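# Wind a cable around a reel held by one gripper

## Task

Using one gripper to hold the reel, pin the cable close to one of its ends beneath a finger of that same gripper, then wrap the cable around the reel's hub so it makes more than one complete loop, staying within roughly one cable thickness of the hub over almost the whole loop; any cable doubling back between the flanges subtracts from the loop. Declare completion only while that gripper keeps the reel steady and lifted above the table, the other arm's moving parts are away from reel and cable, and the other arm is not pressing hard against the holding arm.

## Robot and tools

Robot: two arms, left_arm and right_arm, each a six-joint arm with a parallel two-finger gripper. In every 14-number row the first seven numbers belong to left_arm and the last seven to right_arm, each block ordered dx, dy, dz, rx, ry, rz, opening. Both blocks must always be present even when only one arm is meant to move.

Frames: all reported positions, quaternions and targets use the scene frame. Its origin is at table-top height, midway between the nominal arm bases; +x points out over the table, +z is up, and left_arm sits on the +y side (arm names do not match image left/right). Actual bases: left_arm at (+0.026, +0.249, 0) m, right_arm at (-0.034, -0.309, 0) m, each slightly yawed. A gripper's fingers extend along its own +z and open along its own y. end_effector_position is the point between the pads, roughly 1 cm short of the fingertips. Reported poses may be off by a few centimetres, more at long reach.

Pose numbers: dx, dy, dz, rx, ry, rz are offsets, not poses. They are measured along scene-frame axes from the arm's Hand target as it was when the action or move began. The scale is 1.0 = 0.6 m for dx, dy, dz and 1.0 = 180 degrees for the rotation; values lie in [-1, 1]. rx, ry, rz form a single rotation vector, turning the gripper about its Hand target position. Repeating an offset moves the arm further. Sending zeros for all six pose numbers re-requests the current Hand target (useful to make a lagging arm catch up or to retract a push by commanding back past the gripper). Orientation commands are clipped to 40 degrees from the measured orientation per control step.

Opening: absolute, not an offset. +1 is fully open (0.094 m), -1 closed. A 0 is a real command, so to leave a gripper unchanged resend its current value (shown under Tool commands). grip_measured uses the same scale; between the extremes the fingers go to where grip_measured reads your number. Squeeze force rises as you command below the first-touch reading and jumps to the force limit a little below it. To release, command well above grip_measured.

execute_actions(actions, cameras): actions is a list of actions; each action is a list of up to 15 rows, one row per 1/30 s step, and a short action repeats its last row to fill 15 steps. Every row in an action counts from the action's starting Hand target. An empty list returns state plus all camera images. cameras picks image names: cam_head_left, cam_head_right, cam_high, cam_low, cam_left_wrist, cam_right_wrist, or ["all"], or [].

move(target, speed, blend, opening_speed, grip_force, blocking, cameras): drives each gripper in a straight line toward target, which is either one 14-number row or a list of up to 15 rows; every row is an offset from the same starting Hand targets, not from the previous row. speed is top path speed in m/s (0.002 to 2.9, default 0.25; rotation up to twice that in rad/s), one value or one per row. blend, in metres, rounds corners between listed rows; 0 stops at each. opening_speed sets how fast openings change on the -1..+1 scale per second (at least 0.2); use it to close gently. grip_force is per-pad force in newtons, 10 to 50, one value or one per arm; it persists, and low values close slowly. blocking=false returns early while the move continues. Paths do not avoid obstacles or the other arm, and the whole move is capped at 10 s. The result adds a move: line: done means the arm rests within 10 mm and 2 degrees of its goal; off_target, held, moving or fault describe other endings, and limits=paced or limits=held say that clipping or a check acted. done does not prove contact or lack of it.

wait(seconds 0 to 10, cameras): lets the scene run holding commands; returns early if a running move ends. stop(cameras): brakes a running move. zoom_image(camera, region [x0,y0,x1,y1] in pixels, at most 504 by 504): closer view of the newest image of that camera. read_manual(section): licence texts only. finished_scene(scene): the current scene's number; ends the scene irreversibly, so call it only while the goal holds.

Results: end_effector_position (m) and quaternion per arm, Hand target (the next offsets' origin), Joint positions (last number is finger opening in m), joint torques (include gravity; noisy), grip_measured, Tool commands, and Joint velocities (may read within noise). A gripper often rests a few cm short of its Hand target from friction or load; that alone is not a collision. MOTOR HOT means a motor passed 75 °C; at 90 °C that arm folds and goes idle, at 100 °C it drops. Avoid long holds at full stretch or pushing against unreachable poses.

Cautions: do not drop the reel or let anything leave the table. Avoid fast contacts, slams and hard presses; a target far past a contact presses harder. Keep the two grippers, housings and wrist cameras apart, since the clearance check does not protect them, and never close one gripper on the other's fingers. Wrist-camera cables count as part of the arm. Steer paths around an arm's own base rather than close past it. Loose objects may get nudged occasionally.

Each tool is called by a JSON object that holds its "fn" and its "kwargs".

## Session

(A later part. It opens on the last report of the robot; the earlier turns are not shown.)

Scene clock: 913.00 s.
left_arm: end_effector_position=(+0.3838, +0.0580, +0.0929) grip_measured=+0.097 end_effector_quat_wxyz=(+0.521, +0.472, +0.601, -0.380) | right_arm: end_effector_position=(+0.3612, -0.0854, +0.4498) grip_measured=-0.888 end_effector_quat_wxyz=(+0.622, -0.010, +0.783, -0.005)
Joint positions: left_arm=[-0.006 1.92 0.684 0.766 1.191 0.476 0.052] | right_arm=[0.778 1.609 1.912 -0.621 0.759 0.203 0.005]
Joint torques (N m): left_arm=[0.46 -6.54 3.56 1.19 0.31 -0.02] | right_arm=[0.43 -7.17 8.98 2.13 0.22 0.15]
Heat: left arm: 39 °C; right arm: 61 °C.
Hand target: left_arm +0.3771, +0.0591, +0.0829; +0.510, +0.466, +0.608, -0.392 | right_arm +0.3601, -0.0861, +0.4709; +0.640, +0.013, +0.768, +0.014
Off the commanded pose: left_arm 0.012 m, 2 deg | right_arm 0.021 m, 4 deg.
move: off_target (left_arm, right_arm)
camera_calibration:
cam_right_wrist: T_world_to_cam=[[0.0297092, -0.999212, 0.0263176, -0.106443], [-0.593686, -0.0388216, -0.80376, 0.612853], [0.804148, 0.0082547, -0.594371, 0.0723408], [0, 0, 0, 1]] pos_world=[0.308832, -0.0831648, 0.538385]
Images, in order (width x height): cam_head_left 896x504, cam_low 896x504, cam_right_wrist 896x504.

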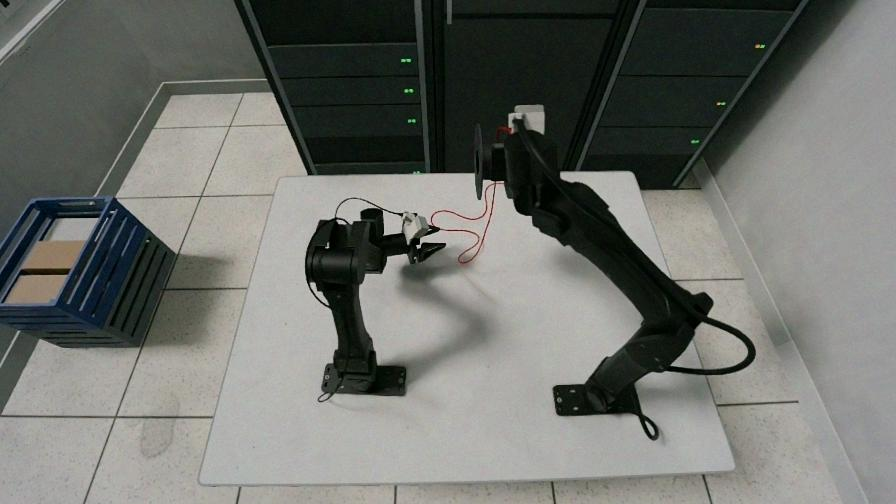

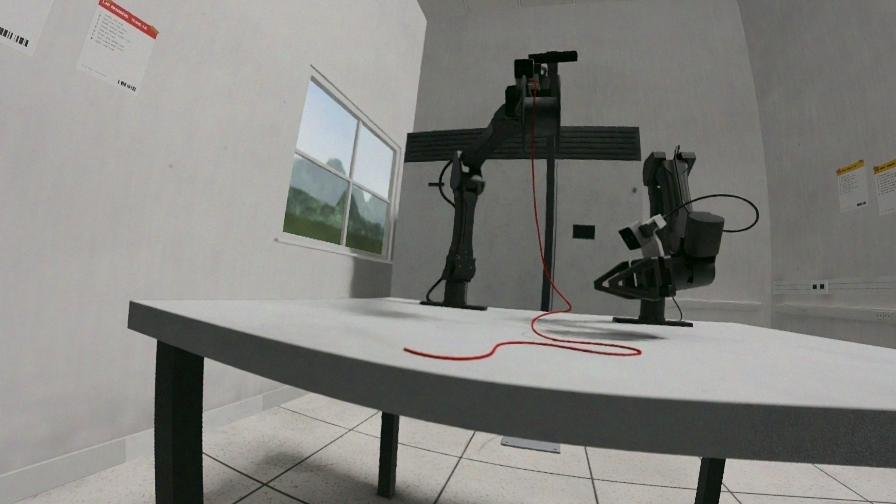

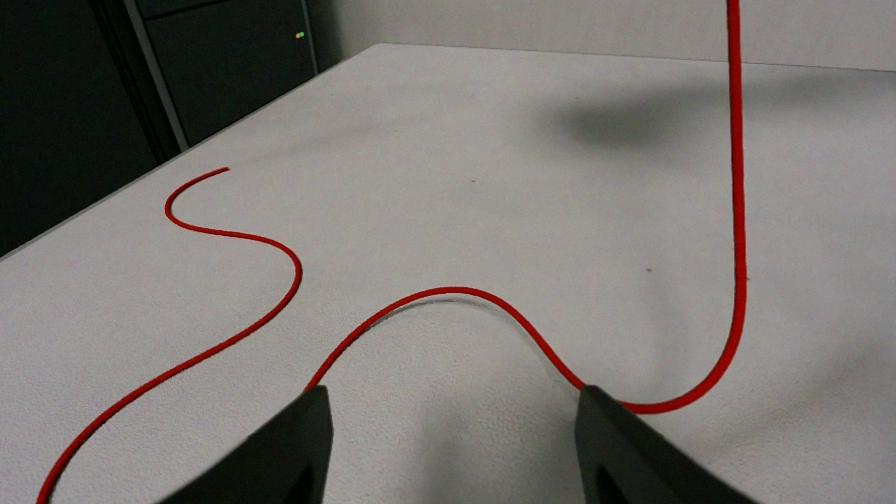

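{"fn": "move", "kwargs": {"target": [-0.15, 0, 0, 0, 0, 0, 0.1, 0, 0, 0, 0, 0, 0, -1], "speed": 0.15, "cameras": ["cam_right_wrist", "cam_head_left"]}}

Scene clock: 949.37 s.
left_arm: end_effector_position=(+0.2909, +0.0597, +0.0816) grip_measured=+0.097 end_effector_quat_wxyz=(+0.510, +0.466, +0.609, -0.391) | right_arm: end_effector_position=(+0.3612, -0.0854, +0.4498) grip_measured=-0.888 end_effector_quat_wxyz=(+0.622, -0.010, +0.783, -0.005)
Joint positions: left_arm=[-0.026 1.732 0.305 0.95 1.18 0.445 0.052] | right_arm=[0.778 1.609 1.912 -0.621 0.759 0.203 0.005]
Joint torques (N m): left_arm=[-0.24 -6.5 3.12 1.16 0.19 -0.03] | right_arm=[0.43 -7.17 8.98 2.13 0.22 0.16]
Heat: left arm: 36 °C; right arm: 62 °C.
Hand target: left_arm +0.2871, +0.0591, +0.0830; +0.510, +0.466, +0.607, -0.392 | right_arm +0.3601, -0.0861, +0.4709; +0.640, +0.013, +0.768, +0.014
Off the commanded pose: left_arm 0.004 m, 0 deg | right_arm 0.021 m, 4 deg.
move: off_target (right_arm)
camera_calibration:
cam_right_wrist: T_world_to_cam=[[0.0297092, -0.999212, 0.0263176, -0.106443], [-0.593686, -0.0388216, -0.80376, 0.612853], [0.804148, 0.0082547, -0.594371, 0.0723408], [0, 0, 0, 1]] pos_world=[0.308832, -0.0831648, 0.538385]
Images, in order (width x height): cam_head_left 896x504, cam_right_wrist 896x504.

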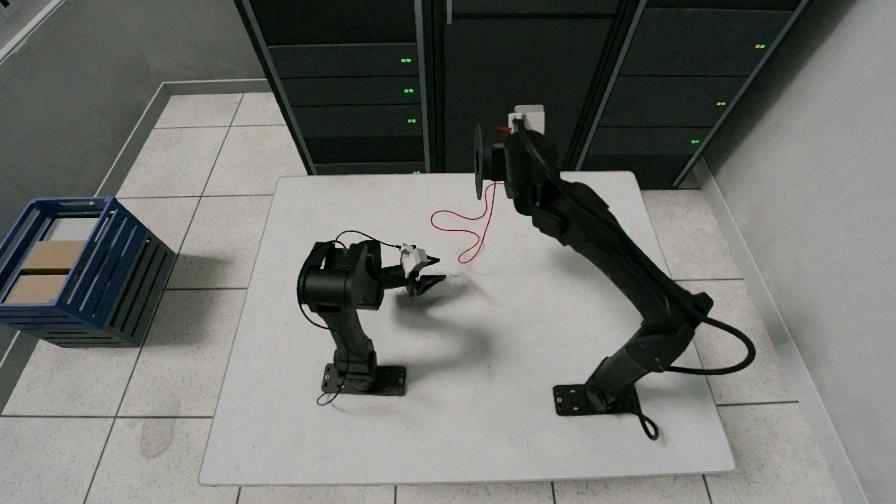

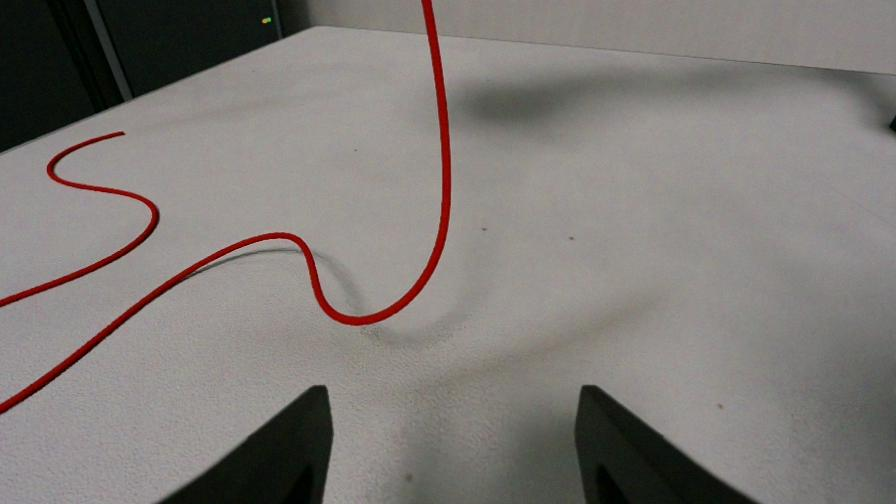

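{"fn": "execute_actions", "kwargs": {"actions": []}}

Scene clock: 973.93 s.
left_arm: end_effector_position=(+0.2909, +0.0597, +0.0816) grip_measured=+0.097 end_effector_quat_wxyz=(+0.510, +0.466, +0.609, -0.391) | right_arm: end_effector_position=(+0.3612, -0.0854, +0.4498) grip_measured=-0.888 end_effector_quat_wxyz=(+0.622, -0.010, +0.783, -0.005)
Joint positions: left_arm=[-0.026 1.732 0.305 0.95 1.18 0.445 0.052] | right_arm=[0.778 1.609 1.912 -0.621 0.759 0.203 0.005]
Joint velocities: within noise
Joint torques (N m): left_arm=[-0.17 -6.68 3.21 1.23 0.22 -0.01] | right_arm=[0.44 -7.17 9.01 2.13 0.22 0.15]
Heat: left arm: 36 °C; right arm: 62 °C.
Hand target: left_arm +0.2870, +0.0591, +0.0830; +0.510, +0.466, +0.607, -0.392 | right_arm +0.3601, -0.0861, +0.4709; +0.640, +0.013, +0.768, +0.014
Tool commands: left_gripper/opening=+0.1 right_gripper/opening=-1.0
Off the commanded pose: left_arm 0.004 m, 0 deg | right_arm 0.021 m, 4 deg.
camera_calibration:
cam_left_wrist: T_world_to_cam=[[-0.96535, -0.26096, 0.000271694, 0.297306], [-0.155463, 0.574257, -0.803778, 0.112098], [0.209598, -0.775969, -0.594929, 0.121495], [0, 0, 0, 1]] pos_world=[0.278966, 0.107488, 0.162302]
cam_right_wrist: T_world_to_cam=[[0.0297092, -0.999212, 0.0263176, -0.106443], [-0.593686, -0.0388216, -0.80376, 0.612853], [0.804148, 0.0082547, -0.594371, 0.0723408], [0, 0, 0, 1]] pos_world=[0.308832, -0.0831648, 0.538385]

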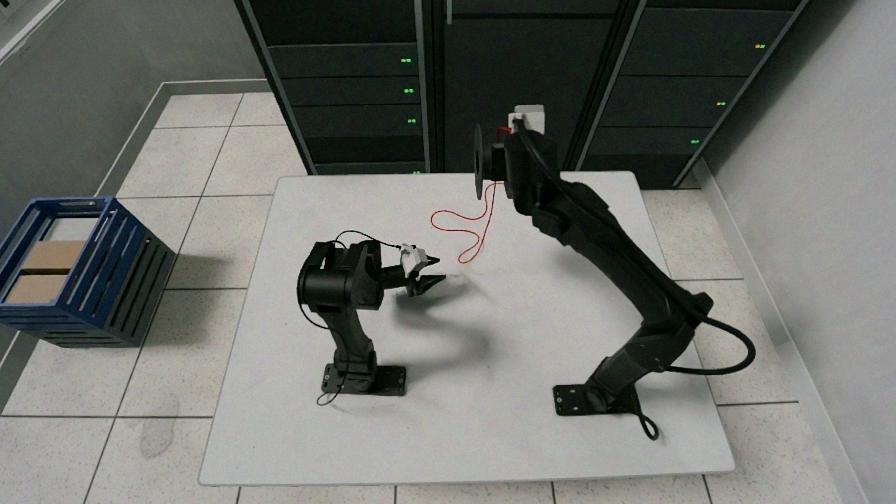

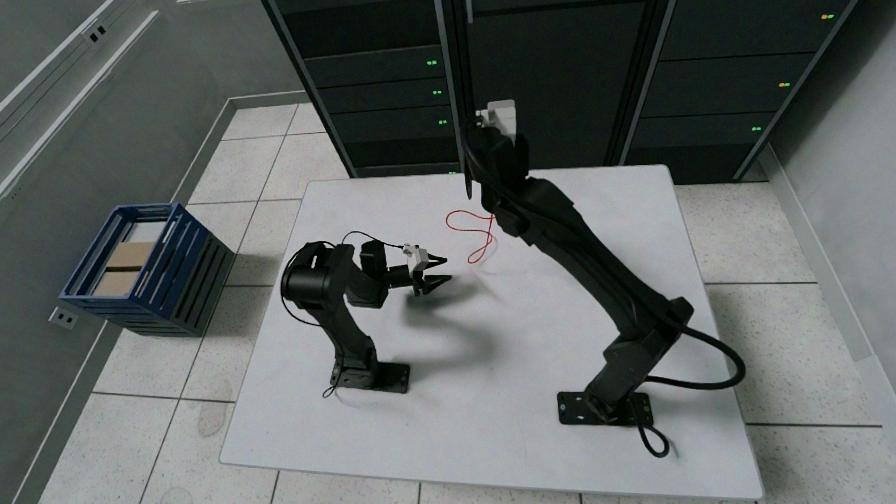

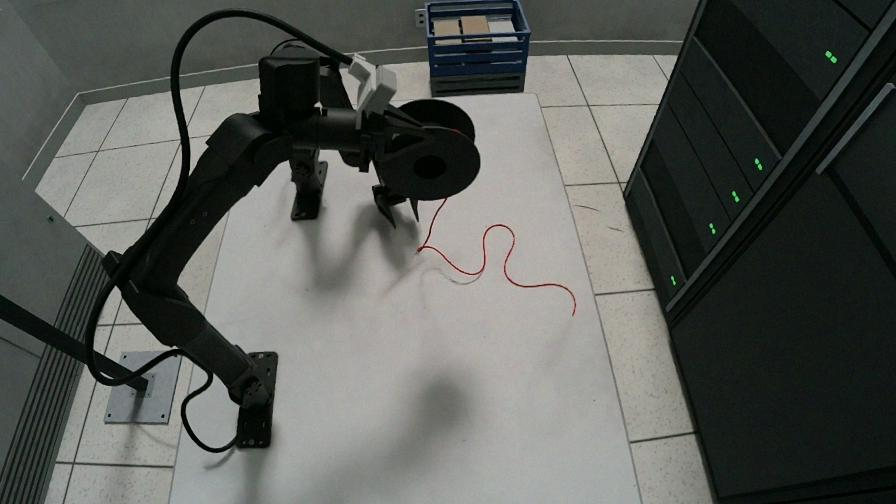

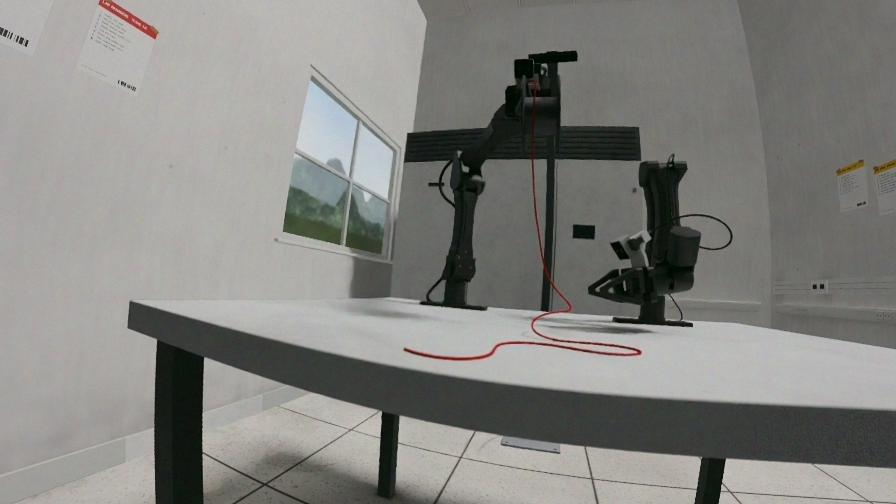

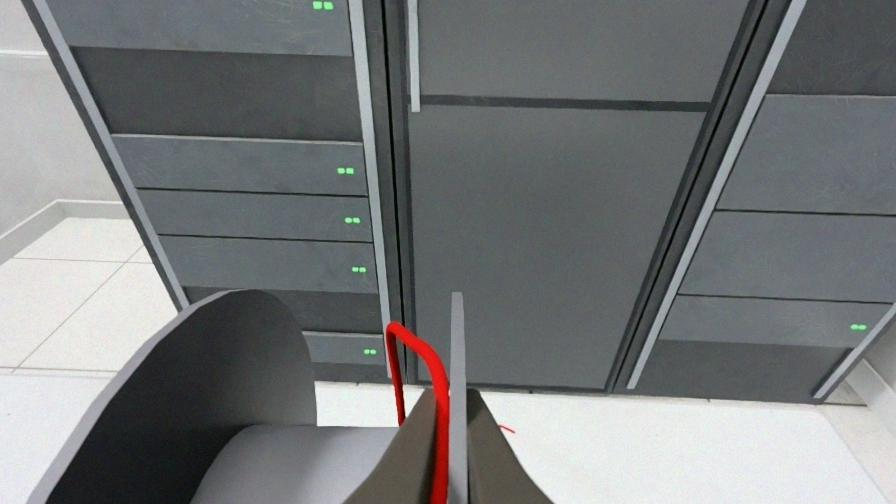

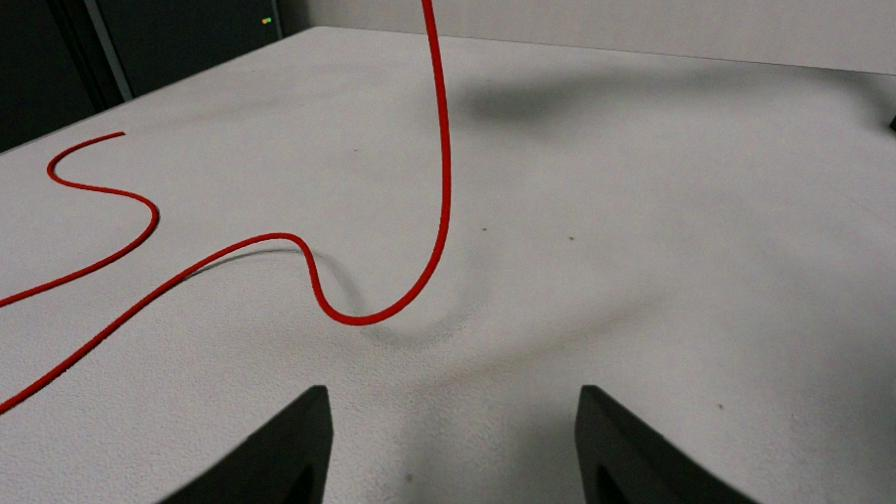

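{"fn": "move", "kwargs": {"target": [0.028, -0.0817, -0.028, 0, 0, 0, 0.1, 0, 0, 0, 0, 0, 0, -1], "speed": 0.15, "cameras": ["cam_right_wrist"]}}

Scene clock: 1021.13 s.
left_arm: end_effector_position=(+0.3007, +0.0125, +0.0664) grip_measured=+0.097 end_effector_quat_wxyz=(+0.509, +0.466, +0.609, -0.391) | right_arm: end_effector_position=(+0.3612, -0.0854, +0.4498) grip_measured=-0.888 end_effector_quat_wxyz=(+0.622, -0.010, +0.783, -0.005)
Joint positions: left_arm=[-0.22 1.925 0.353 1.241 1.001 0.28 0.052] | right_arm=[0.778 1.609 1.912 -0.621 0.759 0.203 0.005]
Joint torques (N m): left_arm=[-0.34 -5.3 4.88 1.29 0.1 -0.06] | right_arm=[0.46 -7.16 8.99 2.14 0.21 0.16]
Heat: left arm: 35 °C; right arm: 62 °C.
Hand target: left_arm +0.3039, +0.0101, +0.0661; +0.510, +0.466, +0.608, -0.392 | right_arm +0.3601, -0.0861, +0.4709; +0.640, +0.013, +0.768, +0.014
Off the commanded pose: left_arm 0.004 m, 0 deg | right_arm 0.021 m, 4 deg.
move: off_target (right_arm)
camera_calibration:
cam_right_wrist: T_world_to_cam=[[0.0297092, -0.999212, 0.0263176, -0.106443], [-0.593686, -0.0388216, -0.80376, 0.612853], [0.804148, 0.0082547, -0.594371, 0.0723408], [0, 0, 0, 1]] pos_world=[0.308832, -0.0831648, 0.538385]
Images, in order (width x height): cam_right_wrist 896x504.

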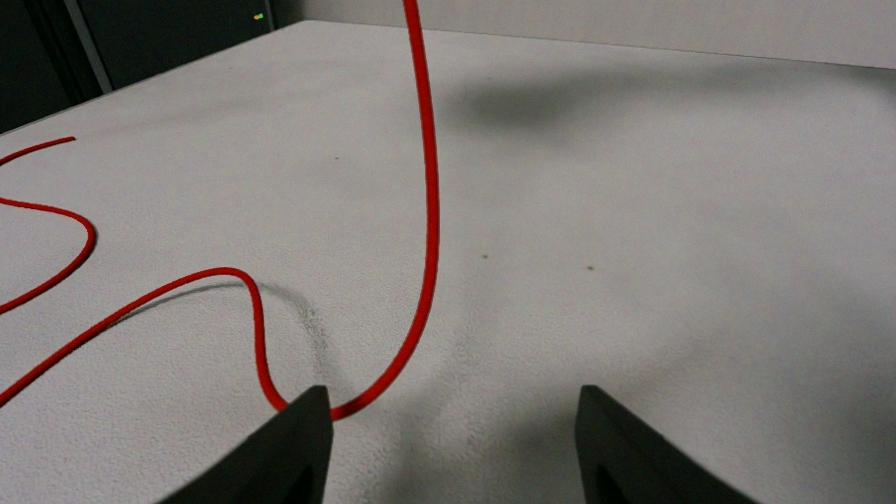

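{"fn": "move", "kwargs": {"target": [0.028, -0.0683, -0.0317, 0, 0, 0, 0.1, 0, 0, 0, 0, 0, 0, -1], "speed": 0.12, "cameras": ["cam_right_wrist", "cam_low"]}}

Scene clock: 1033.13 s.
left_arm: end_effector_position=(+0.3172, -0.0288, +0.0482) grip_measured=+0.097 end_effector_quat_wxyz=(+0.508, +0.467, +0.608, -0.392) | right_arm: end_effector_position=(+0.3612, -0.0854, +0.4498) grip_measured=-0.888 end_effector_quat_wxyz=(+0.622, -0.010, +0.783, -0.005)
Joint positions: left_arm=[-0.351 2.094 0.476 1.337 0.881 0.217 0.052] | right_arm=[0.778 1.609 1.912 -0.621 0.759 0.203 0.005]
Joint torques (N m): left_arm=[-0.25 -6.23 4.97 1.41 0.09 -0.04] | right_arm=[0.44 -7.17 9.01 2.14 0.22 0.15]
Heat: left arm: 36 °C; right arm: 62 °C.
Hand target: left_arm +0.3206, -0.0309, +0.0471; +0.510, +0.466, +0.608, -0.392 | right_arm +0.3601, -0.0861, +0.4709; +0.640, +0.013, +0.768, +0.014
Off the commanded pose: left_arm 0.004 m, 0 deg | right_arm 0.021 m, 4 deg.
move: off_target (right_arm)
camera_calibration:
cam_right_wrist: T_world_to_cam=[[0.0297092, -0.999212, 0.0263176, -0.106443], [-0.593686, -0.0388216, -0.80376, 0.612853], [0.804148, 0.0082547, -0.594371, 0.0723408], [0, 0, 0, 1]] pos_world=[0.308832, -0.0831648, 0.538385]
Images, in order (width x height): cam_low 896x504, cam_right_wrist 896x504.

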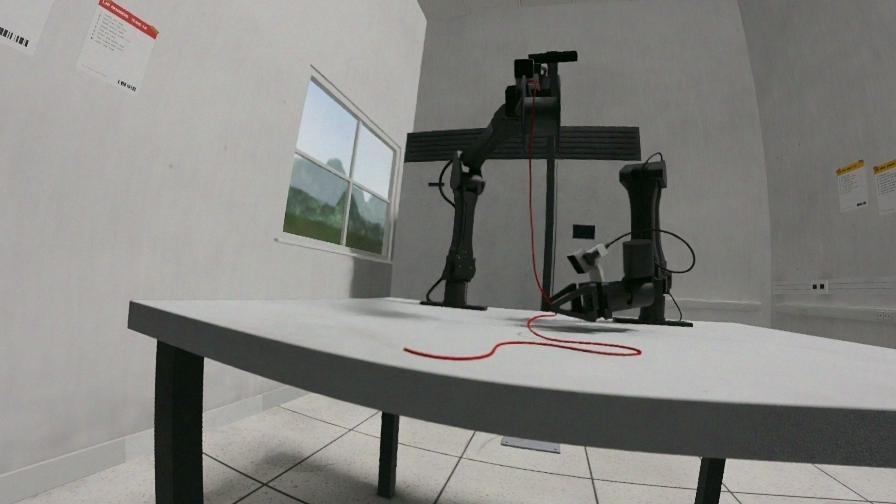

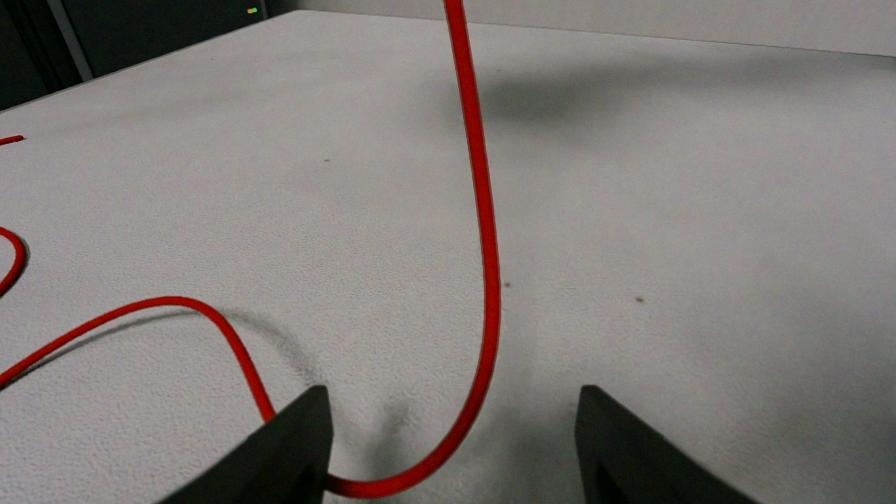

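{"fn": "move", "kwargs": {"target": [0, 0, 0, 0, 0, 0, -1, 0, 0, 0, 0, 0, 0, -1], "opening_speed": 0.8, "cameras": ["cam_right_wrist", "cam_left_wrist"]}}

Scene clock: 1049.87 s.
left_arm: end_effector_position=(+0.3173, -0.0287, +0.0483) grip_measured=-0.962 end_effector_quat_wxyz=(+0.508, +0.467, +0.608, -0.392) | right_arm: end_effector_position=(+0.3612, -0.0854, +0.4498) grip_measured=-0.888 end_effector_quat_wxyz=(+0.622, -0.010, +0.783, -0.005)
Joint positions: left_arm=[-0.351 2.094 0.476 1.338 0.88 0.216 0.002] | right_arm=[0.778 1.609 1.912 -0.622 0.759 0.203 0.005]
Joint torques (N m): left_arm=[-0.39 -6.26 4.96 1.43 0.05 -0.02] | right_arm=[0.44 -7.2 8.98 2.14 0.22 0.16]
Heat: left arm: 37 °C; right arm: 62 °C.
Hand target: left_arm +0.3206, -0.0310, +0.0472; +0.510, +0.466, +0.607, -0.392 | right_arm +0.3601, -0.0861, +0.4708; +0.640, +0.013, +0.768, +0.014
Off the commanded pose: left_arm 0.004 m, 0 deg | right_arm 0.021 m, 4 deg.
move: off_target (right_arm)
camera_calibration:
cam_left_wrist: T_world_to_cam=[[-0.966389, -0.257073, 0.00221621, 0.300078], [-0.155012, 0.575802, -0.80276, 0.1401], [0.205092, -0.776122, -0.596298, 0.0290096], [0, 0, 0, 1]] pos_world=[0.30576, 0.0189872, 0.1291]
cam_right_wrist: T_world_to_cam=[[0.0297414, -0.999202, 0.0266679, -0.10664], [-0.593972, -0.0391253, -0.803534, 0.612796], [0.803936, 0.00805818, -0.594662, 0.072546], [0, 0, 0, 1]] pos_world=[0.308833, -0.0831637, 0.538386]
Images, in order (width x height): cam_left_wrist 896x504, cam_right_wrist 896x504.

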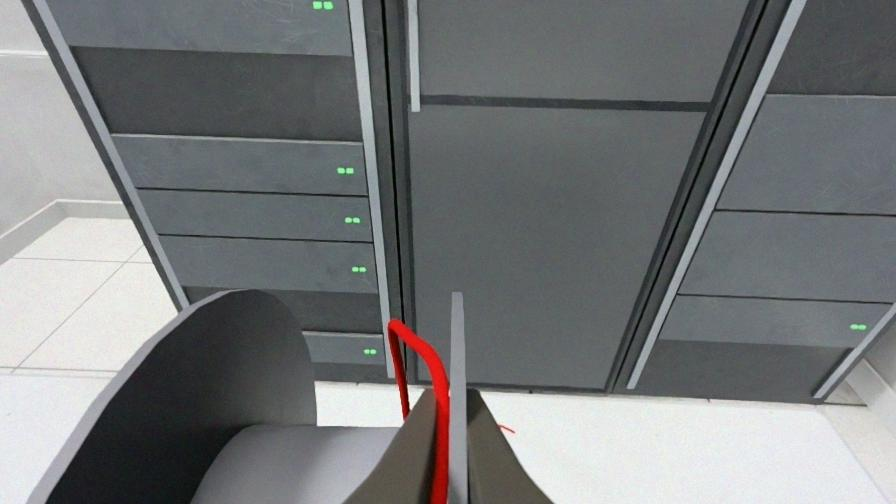

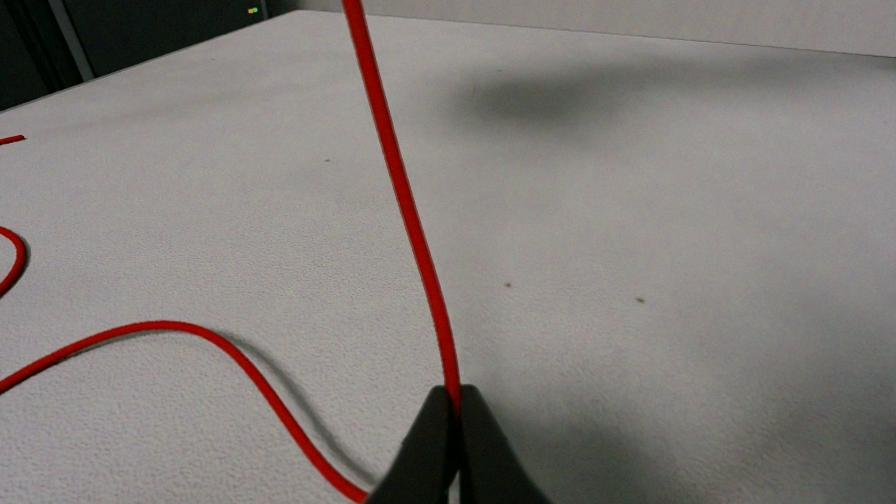

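{"fn": "move", "kwargs": {"target": [-0.13, -0.0083, 0.118, -0.0638, 0.2378, 0.0435, -1, 0.17, 0, -0.054, 0, 0, 0, -1], "speed": 0.12, "cameras": ["cam_head_left", "cam_high", "cam_low", "cam_left_wrist", "cam_right_wrist"]}}

Scene clock: 1129.80 s.
left_arm: end_effector_position=(+0.2464, -0.0376, +0.1193) grip_measured=-0.963 end_effector_quat_wxyz=(+0.324, +0.200, +0.737, -0.559) | right_arm: end_effector_position=(+0.4572, -0.0861, +0.4107) grip_measured=-0.888 end_effector_quat_wxyz=(+0.613, -0.005, +0.790, -0.005)
Joint positions: left_arm=[-0.526 1.546 0.262 1.064 0.71 -0.636 0.002] | right_arm=[0.601 1.84 2.024 -0.488 0.592 0.158 0.005]
Joint torques (N m): left_arm=[-0.43 -6.01 4.08 1.31 0.03 -0.01] | right_arm=[-0.36 -9.37 10.17 2.43 0.06 0.04]
Heat: left arm: 39 °C; right arm: 63 °C.
Hand target: left_arm +0.2427, -0.0359, +0.1179; +0.322, +0.198, +0.740, -0.557 | right_arm +0.4621, -0.0860, +0.4386; +0.640, +0.013, +0.768, +0.014
Off the commanded pose: left_arm 0.004 m, 1 deg | right_arm 0.028 m, 5 deg.
move: off_target (right_arm)
camera_calibration:
cam_left_wrist: T_world_to_cam=[[-0.656561, -0.296045, 0.693747, 0.0688159], [-0.7491, 0.363462, -0.553845, 0.299921], [-0.0881873, -0.883319, -0.460403, 0.131025], [0, 0, 0, 1]] pos_world=[0.281407, 0.0270992, 0.178693]
cam_right_wrist: T_world_to_cam=[[0.0225117, -0.999527, 0.0209696, -0.103464], [-0.612127, -0.0303641, -0.790177, 0.641949], [0.790439, 0.0049522, -0.61252, -0.0145957], [0, 0, 0, 1]] pos_world=[0.40682, -0.0838503, 0.500482]
Images, in order (width x height): cam_head_left 896x504, cam_high 896x504, cam_low 896x504, cam_left_wrist 896x504, cam_right_wrist 896x504.

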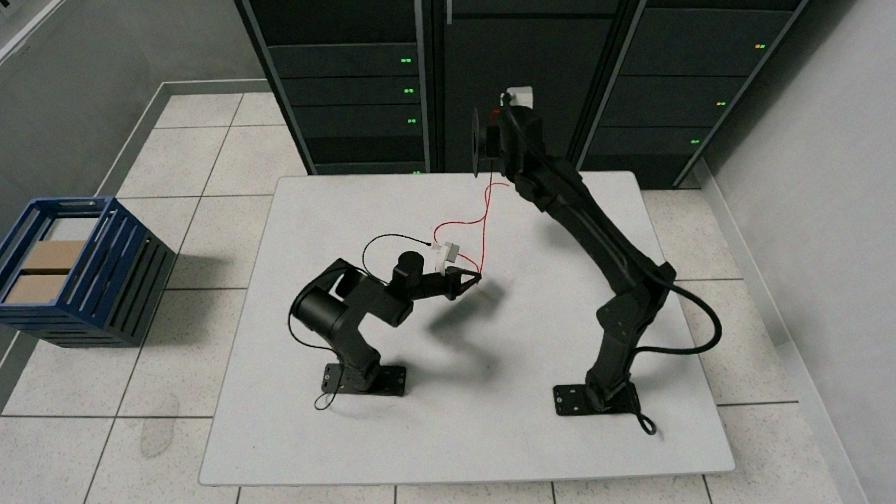

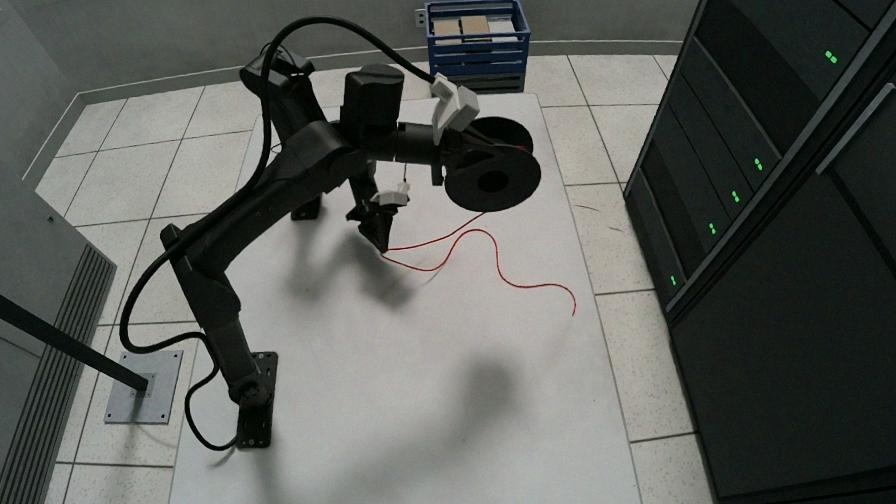

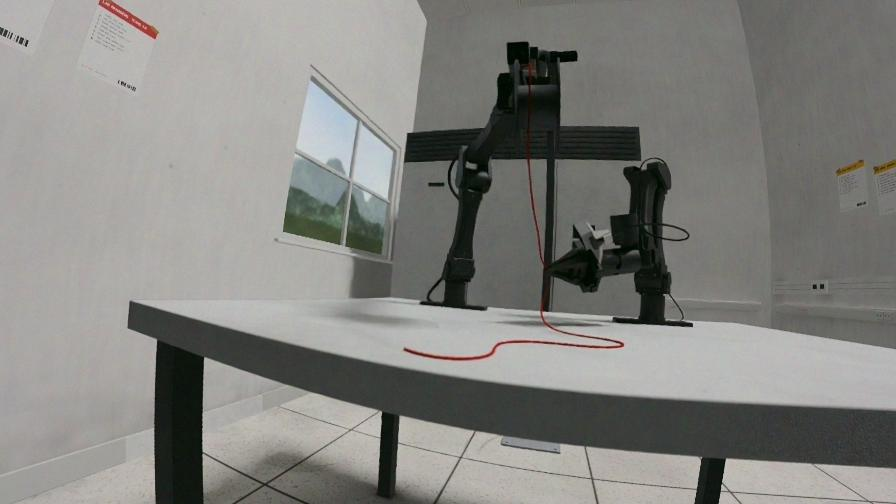

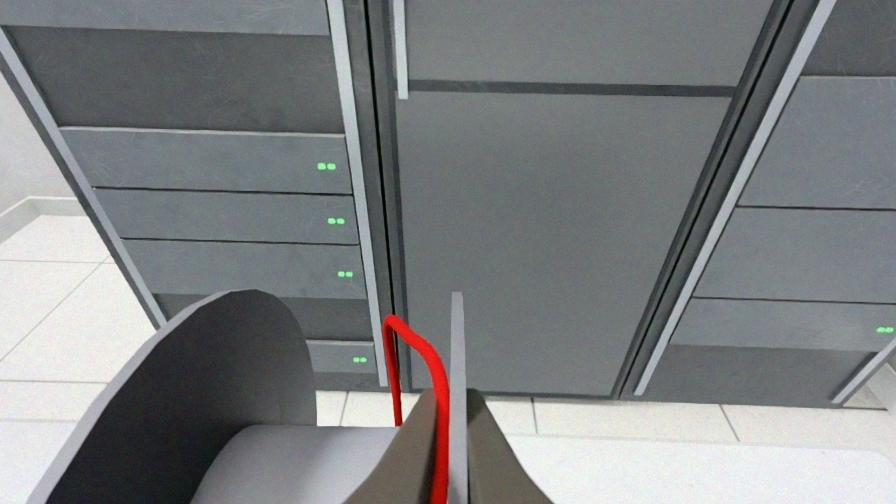

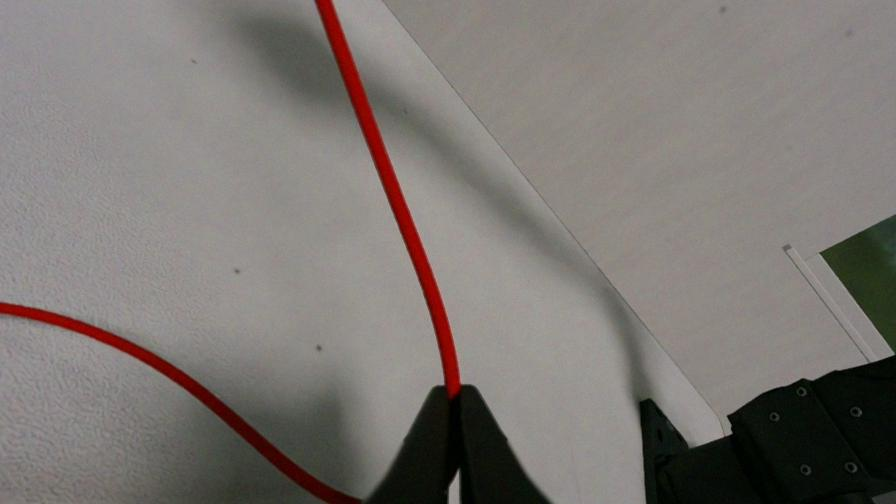

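{"fn": "move", "kwargs": {"target": [-0.088, 0.0267, 0.243, -0.0638, 0.2378, 0.0435, -1, 0.085, 0, -0.09, 0, 0, 0, -1], "speed": 0.15, "cameras": ["cam_head_left", "cam_high", "cam_low", "cam_left_wrist", "cam_right_wrist"]}}

Scene clock: 1143.17 s.
left_arm: end_effector_position=(+0.1913, -0.0192, +0.2483) grip_measured=-0.963 end_effector_quat_wxyz=(+0.079, -0.108, +0.766, -0.629) | right_arm: end_effector_position=(+0.5074, -0.0859, +0.3792) grip_measured=-0.888 end_effector_quat_wxyz=(+0.627, +0.004, +0.779, +0.006)
Joint positions: left_arm=[-0.631 0.787 0.527 0.02 0.601 -1.448 0.002] | right_arm=[0.534 1.949 1.997 -0.299 0.526 0.142 0.005]
Joint torques (N m): left_arm=[-0.38 -1.63 11.93 1.33 0.01 -0.01] | right_arm=[-0.46 -10.66 6.64 2.53 0.03 0.03]
Heat: left arm: 39 °C; right arm: 64 °C.
Hand target: left_arm +0.1899, -0.0198, +0.2637; +0.084, -0.101, +0.759, -0.637 | right_arm +0.5131, -0.0860, +0.3845; +0.640, +0.013, +0.768, +0.014
Off the commanded pose: left_arm 0.016 m, 2 deg | right_arm 0.008 m, 2 deg.
move: off_target (left_arm)
camera_calibration:
cam_left_wrist: T_world_to_cam=[[0.0657645, -0.185747, 0.980394, -0.258698], [-0.977464, 0.185526, 0.100718, 0.201012], [-0.200597, -0.964924, -0.16936, 0.149522], [0, 0, 0, 1]] pos_world=[0.243488, 0.0589316, 0.258704]
cam_right_wrist: T_world_to_cam=[[0.0215179, -0.999744, -0.00702614, -0.0927057], [-0.58397, -0.00686409, -0.811747, 0.643711], [0.81149, 0.0215701, -0.583968, -0.0936561], [0, 0, 0, 1]] pos_world=[0.453904, -0.0862433, 0.467187]
Images, in order (width x height): cam_head_left 896x504, cam_high 896x504, cam_low 896x504, cam_left_wrist 896x504, cam_right_wrist 896x504.

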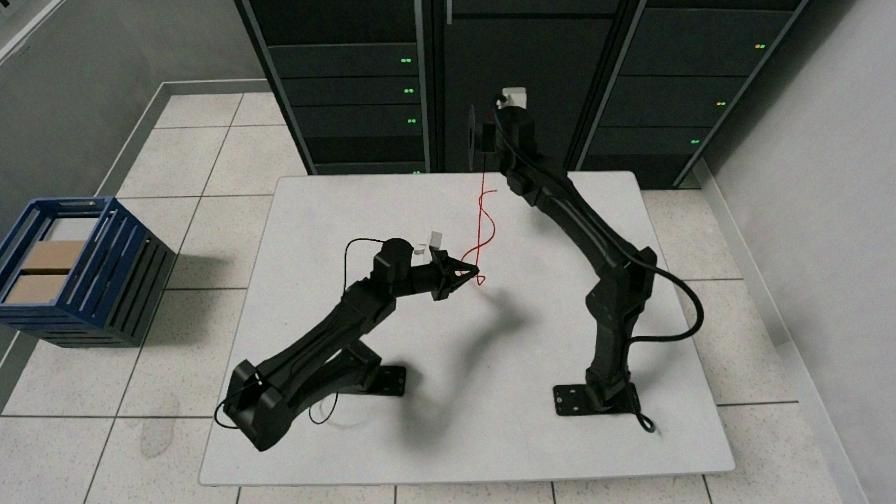

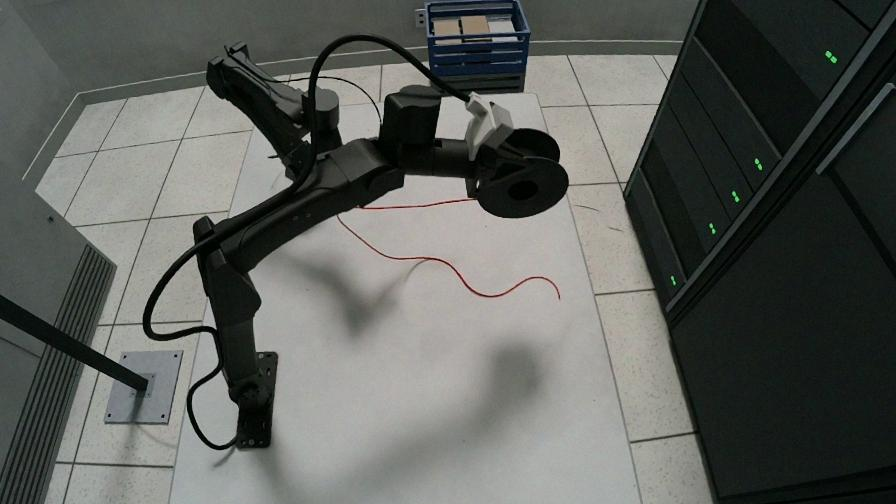

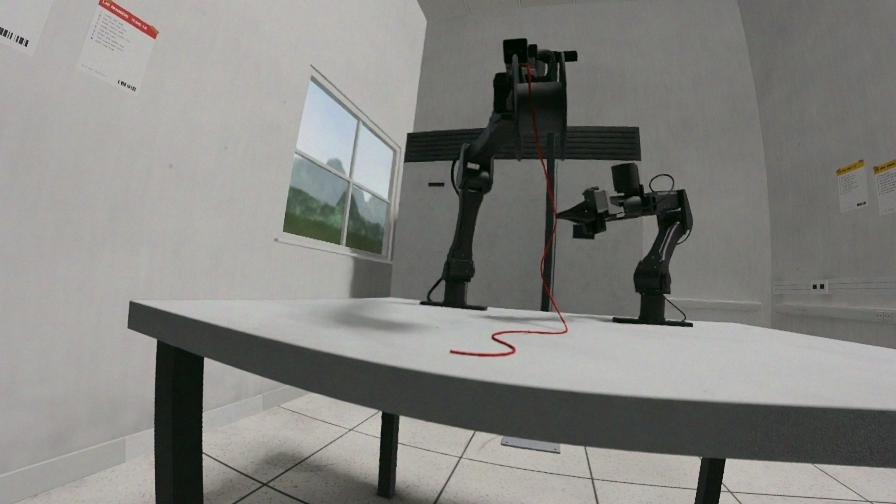

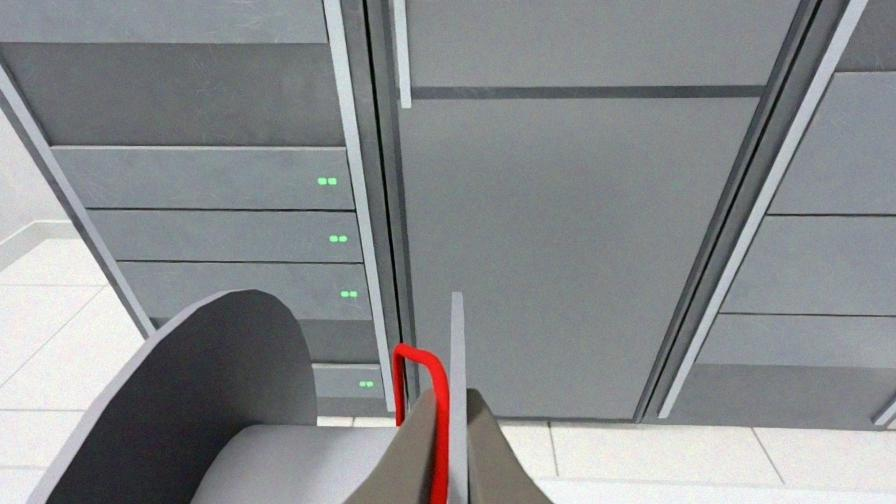

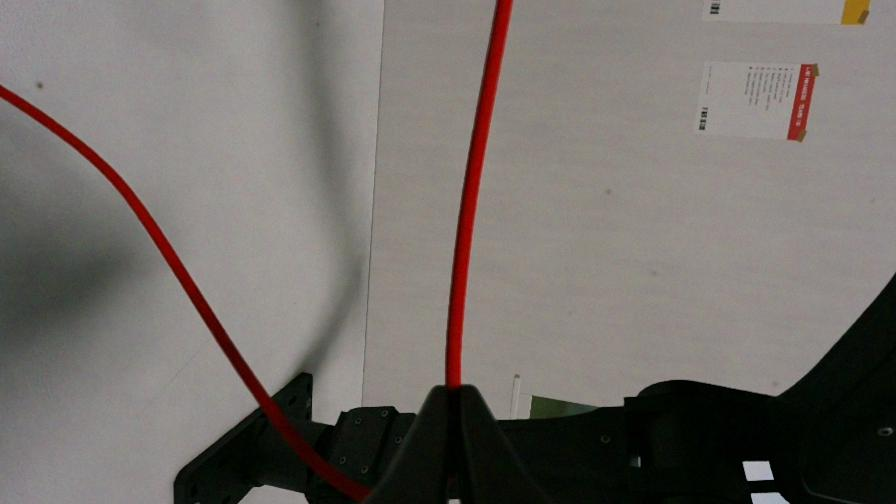

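{"fn": "move", "kwargs": {"target": [0.075, 0.115, 0.125, -0.0354, 0.1321, 0.0242, -1, 0.0, 0, -0.19, 0, 0, 0, -1], "speed": 0.15, "cameras": ["cam_high", "cam_low", "cam_left_wrist", "cam_right_wrist"]}}

Scene clock: 1182.10 s.
left_arm: end_effector_position=(+0.2377, +0.0490, +0.3260) grip_measured=-0.963 end_effector_quat_wxyz=(-0.059, -0.276, +0.720, -0.634) | right_arm: end_effector_position=(+0.5112, -0.0834, +0.2541) grip_measured=-0.888 end_effector_quat_wxyz=(+0.621, +0.001, +0.784, +0.003)
Joint positions: left_arm=[-0.124 0.907 0.913 -0.414 1.076 -1.666 0.002] | right_arm=[0.534 1.949 1.511 0.17 0.525 0.142 0.005]
Joint torques (N m): left_arm=[0.62 -1.17 11.6 1.09 0.34 0.1] | right_arm=[-0.47 -12.82 6.94 2.49 0.05 0.02]
Heat: left arm: 40 °C; right arm: 66 °C.
Hand target: left_arm +0.2349, +0.0492, +0.3388; -0.055, -0.263, +0.720, -0.640 | right_arm +0.5131, -0.0860, +0.2706; +0.640, +0.013, +0.768, +0.014
Off the commanded pose: left_arm 0.013 m, 2 deg | right_arm 0.017 m, 3 deg.
move: off_target (left_arm, right_arm)
camera_calibration:
cam_left_wrist: T_world_to_cam=[[0.471949, -0.0428043, 0.880586, -0.396296], [-0.871086, 0.131346, 0.473242, 0.0818586], [-0.135918, -0.990412, 0.0247025, 0.160358], [0, 0, 0, 1]] pos_world=[0.280133, 0.131106, 0.306272]
cam_right_wrist: T_world_to_cam=[[0.0230126, -0.999734, 0.00135423, -0.0940267], [-0.596178, -0.0148106, -0.802716, 0.547645], [0.802522, 0.0176652, -0.59636, -0.16248], [0, 0, 0, 1]] pos_world=[0.459052, -0.0830205, 0.342834]
Images, in order (width x height): cam_high 896x504, cam_low 896x504, cam_left_wrist 896x504, cam_right_wrist 896x504.

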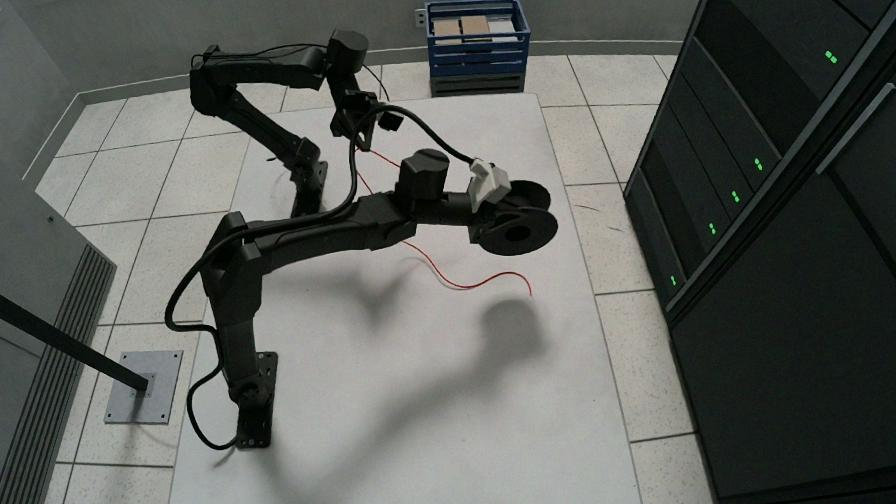

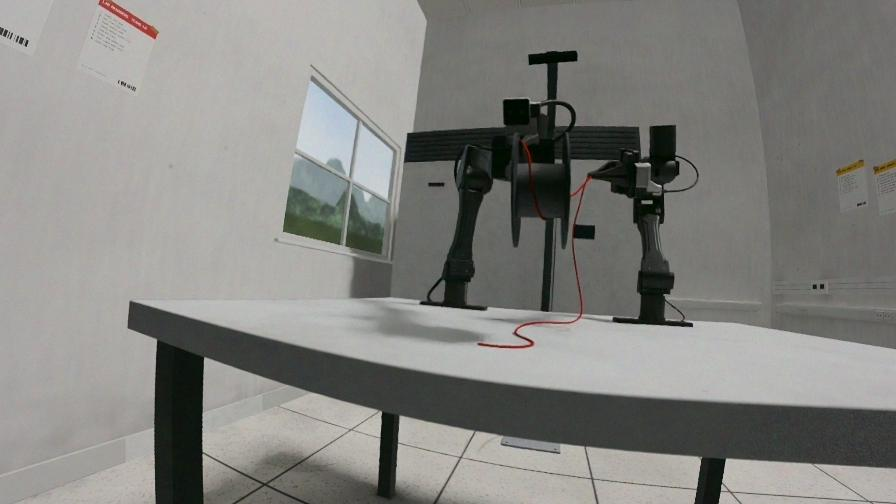

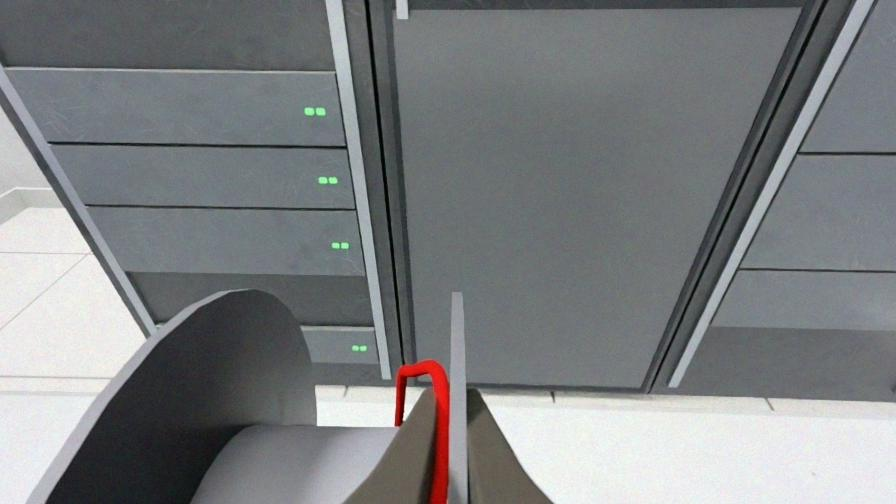

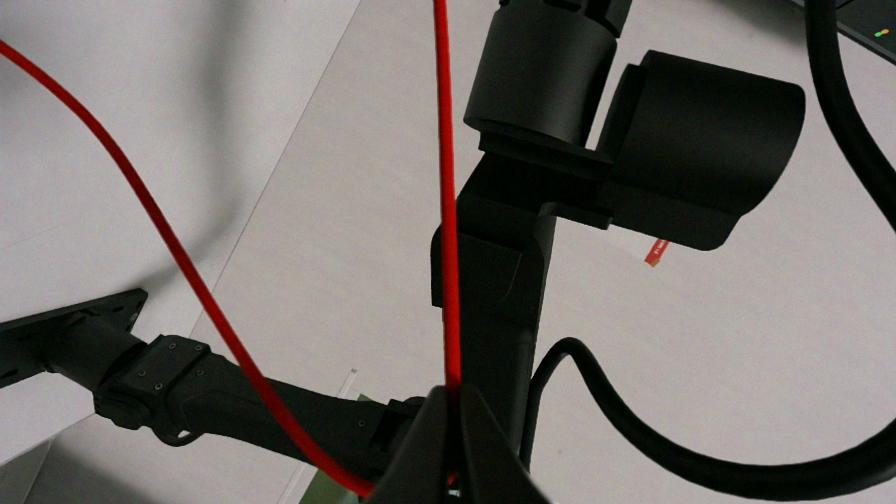

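{"fn": "zoom_image", "kwargs": {"camera": "cam_low", "region": [440, 90, 680, 290]}}

{"fn": "zoom_image", "kwargs": {"camera": "cam_high", "region": [340, 80, 580, 280]}}

Scaled by 2.100 from the camera's 896x504 image, which has a finer 1280x720 frame.

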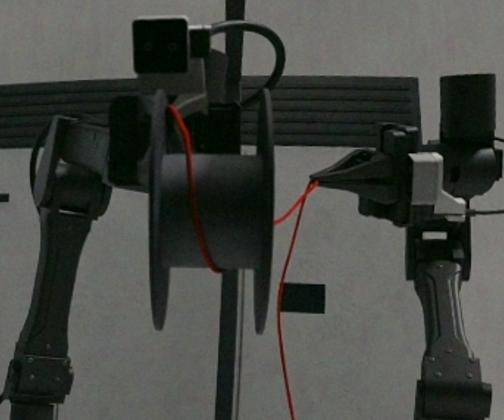

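Scaled by 2.100 from the camera's 896x504 image, which has a finer 1280x720 frame.

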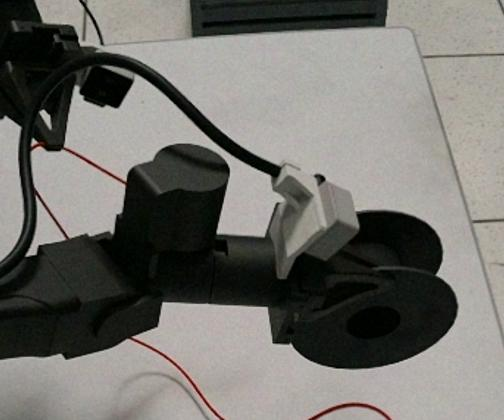

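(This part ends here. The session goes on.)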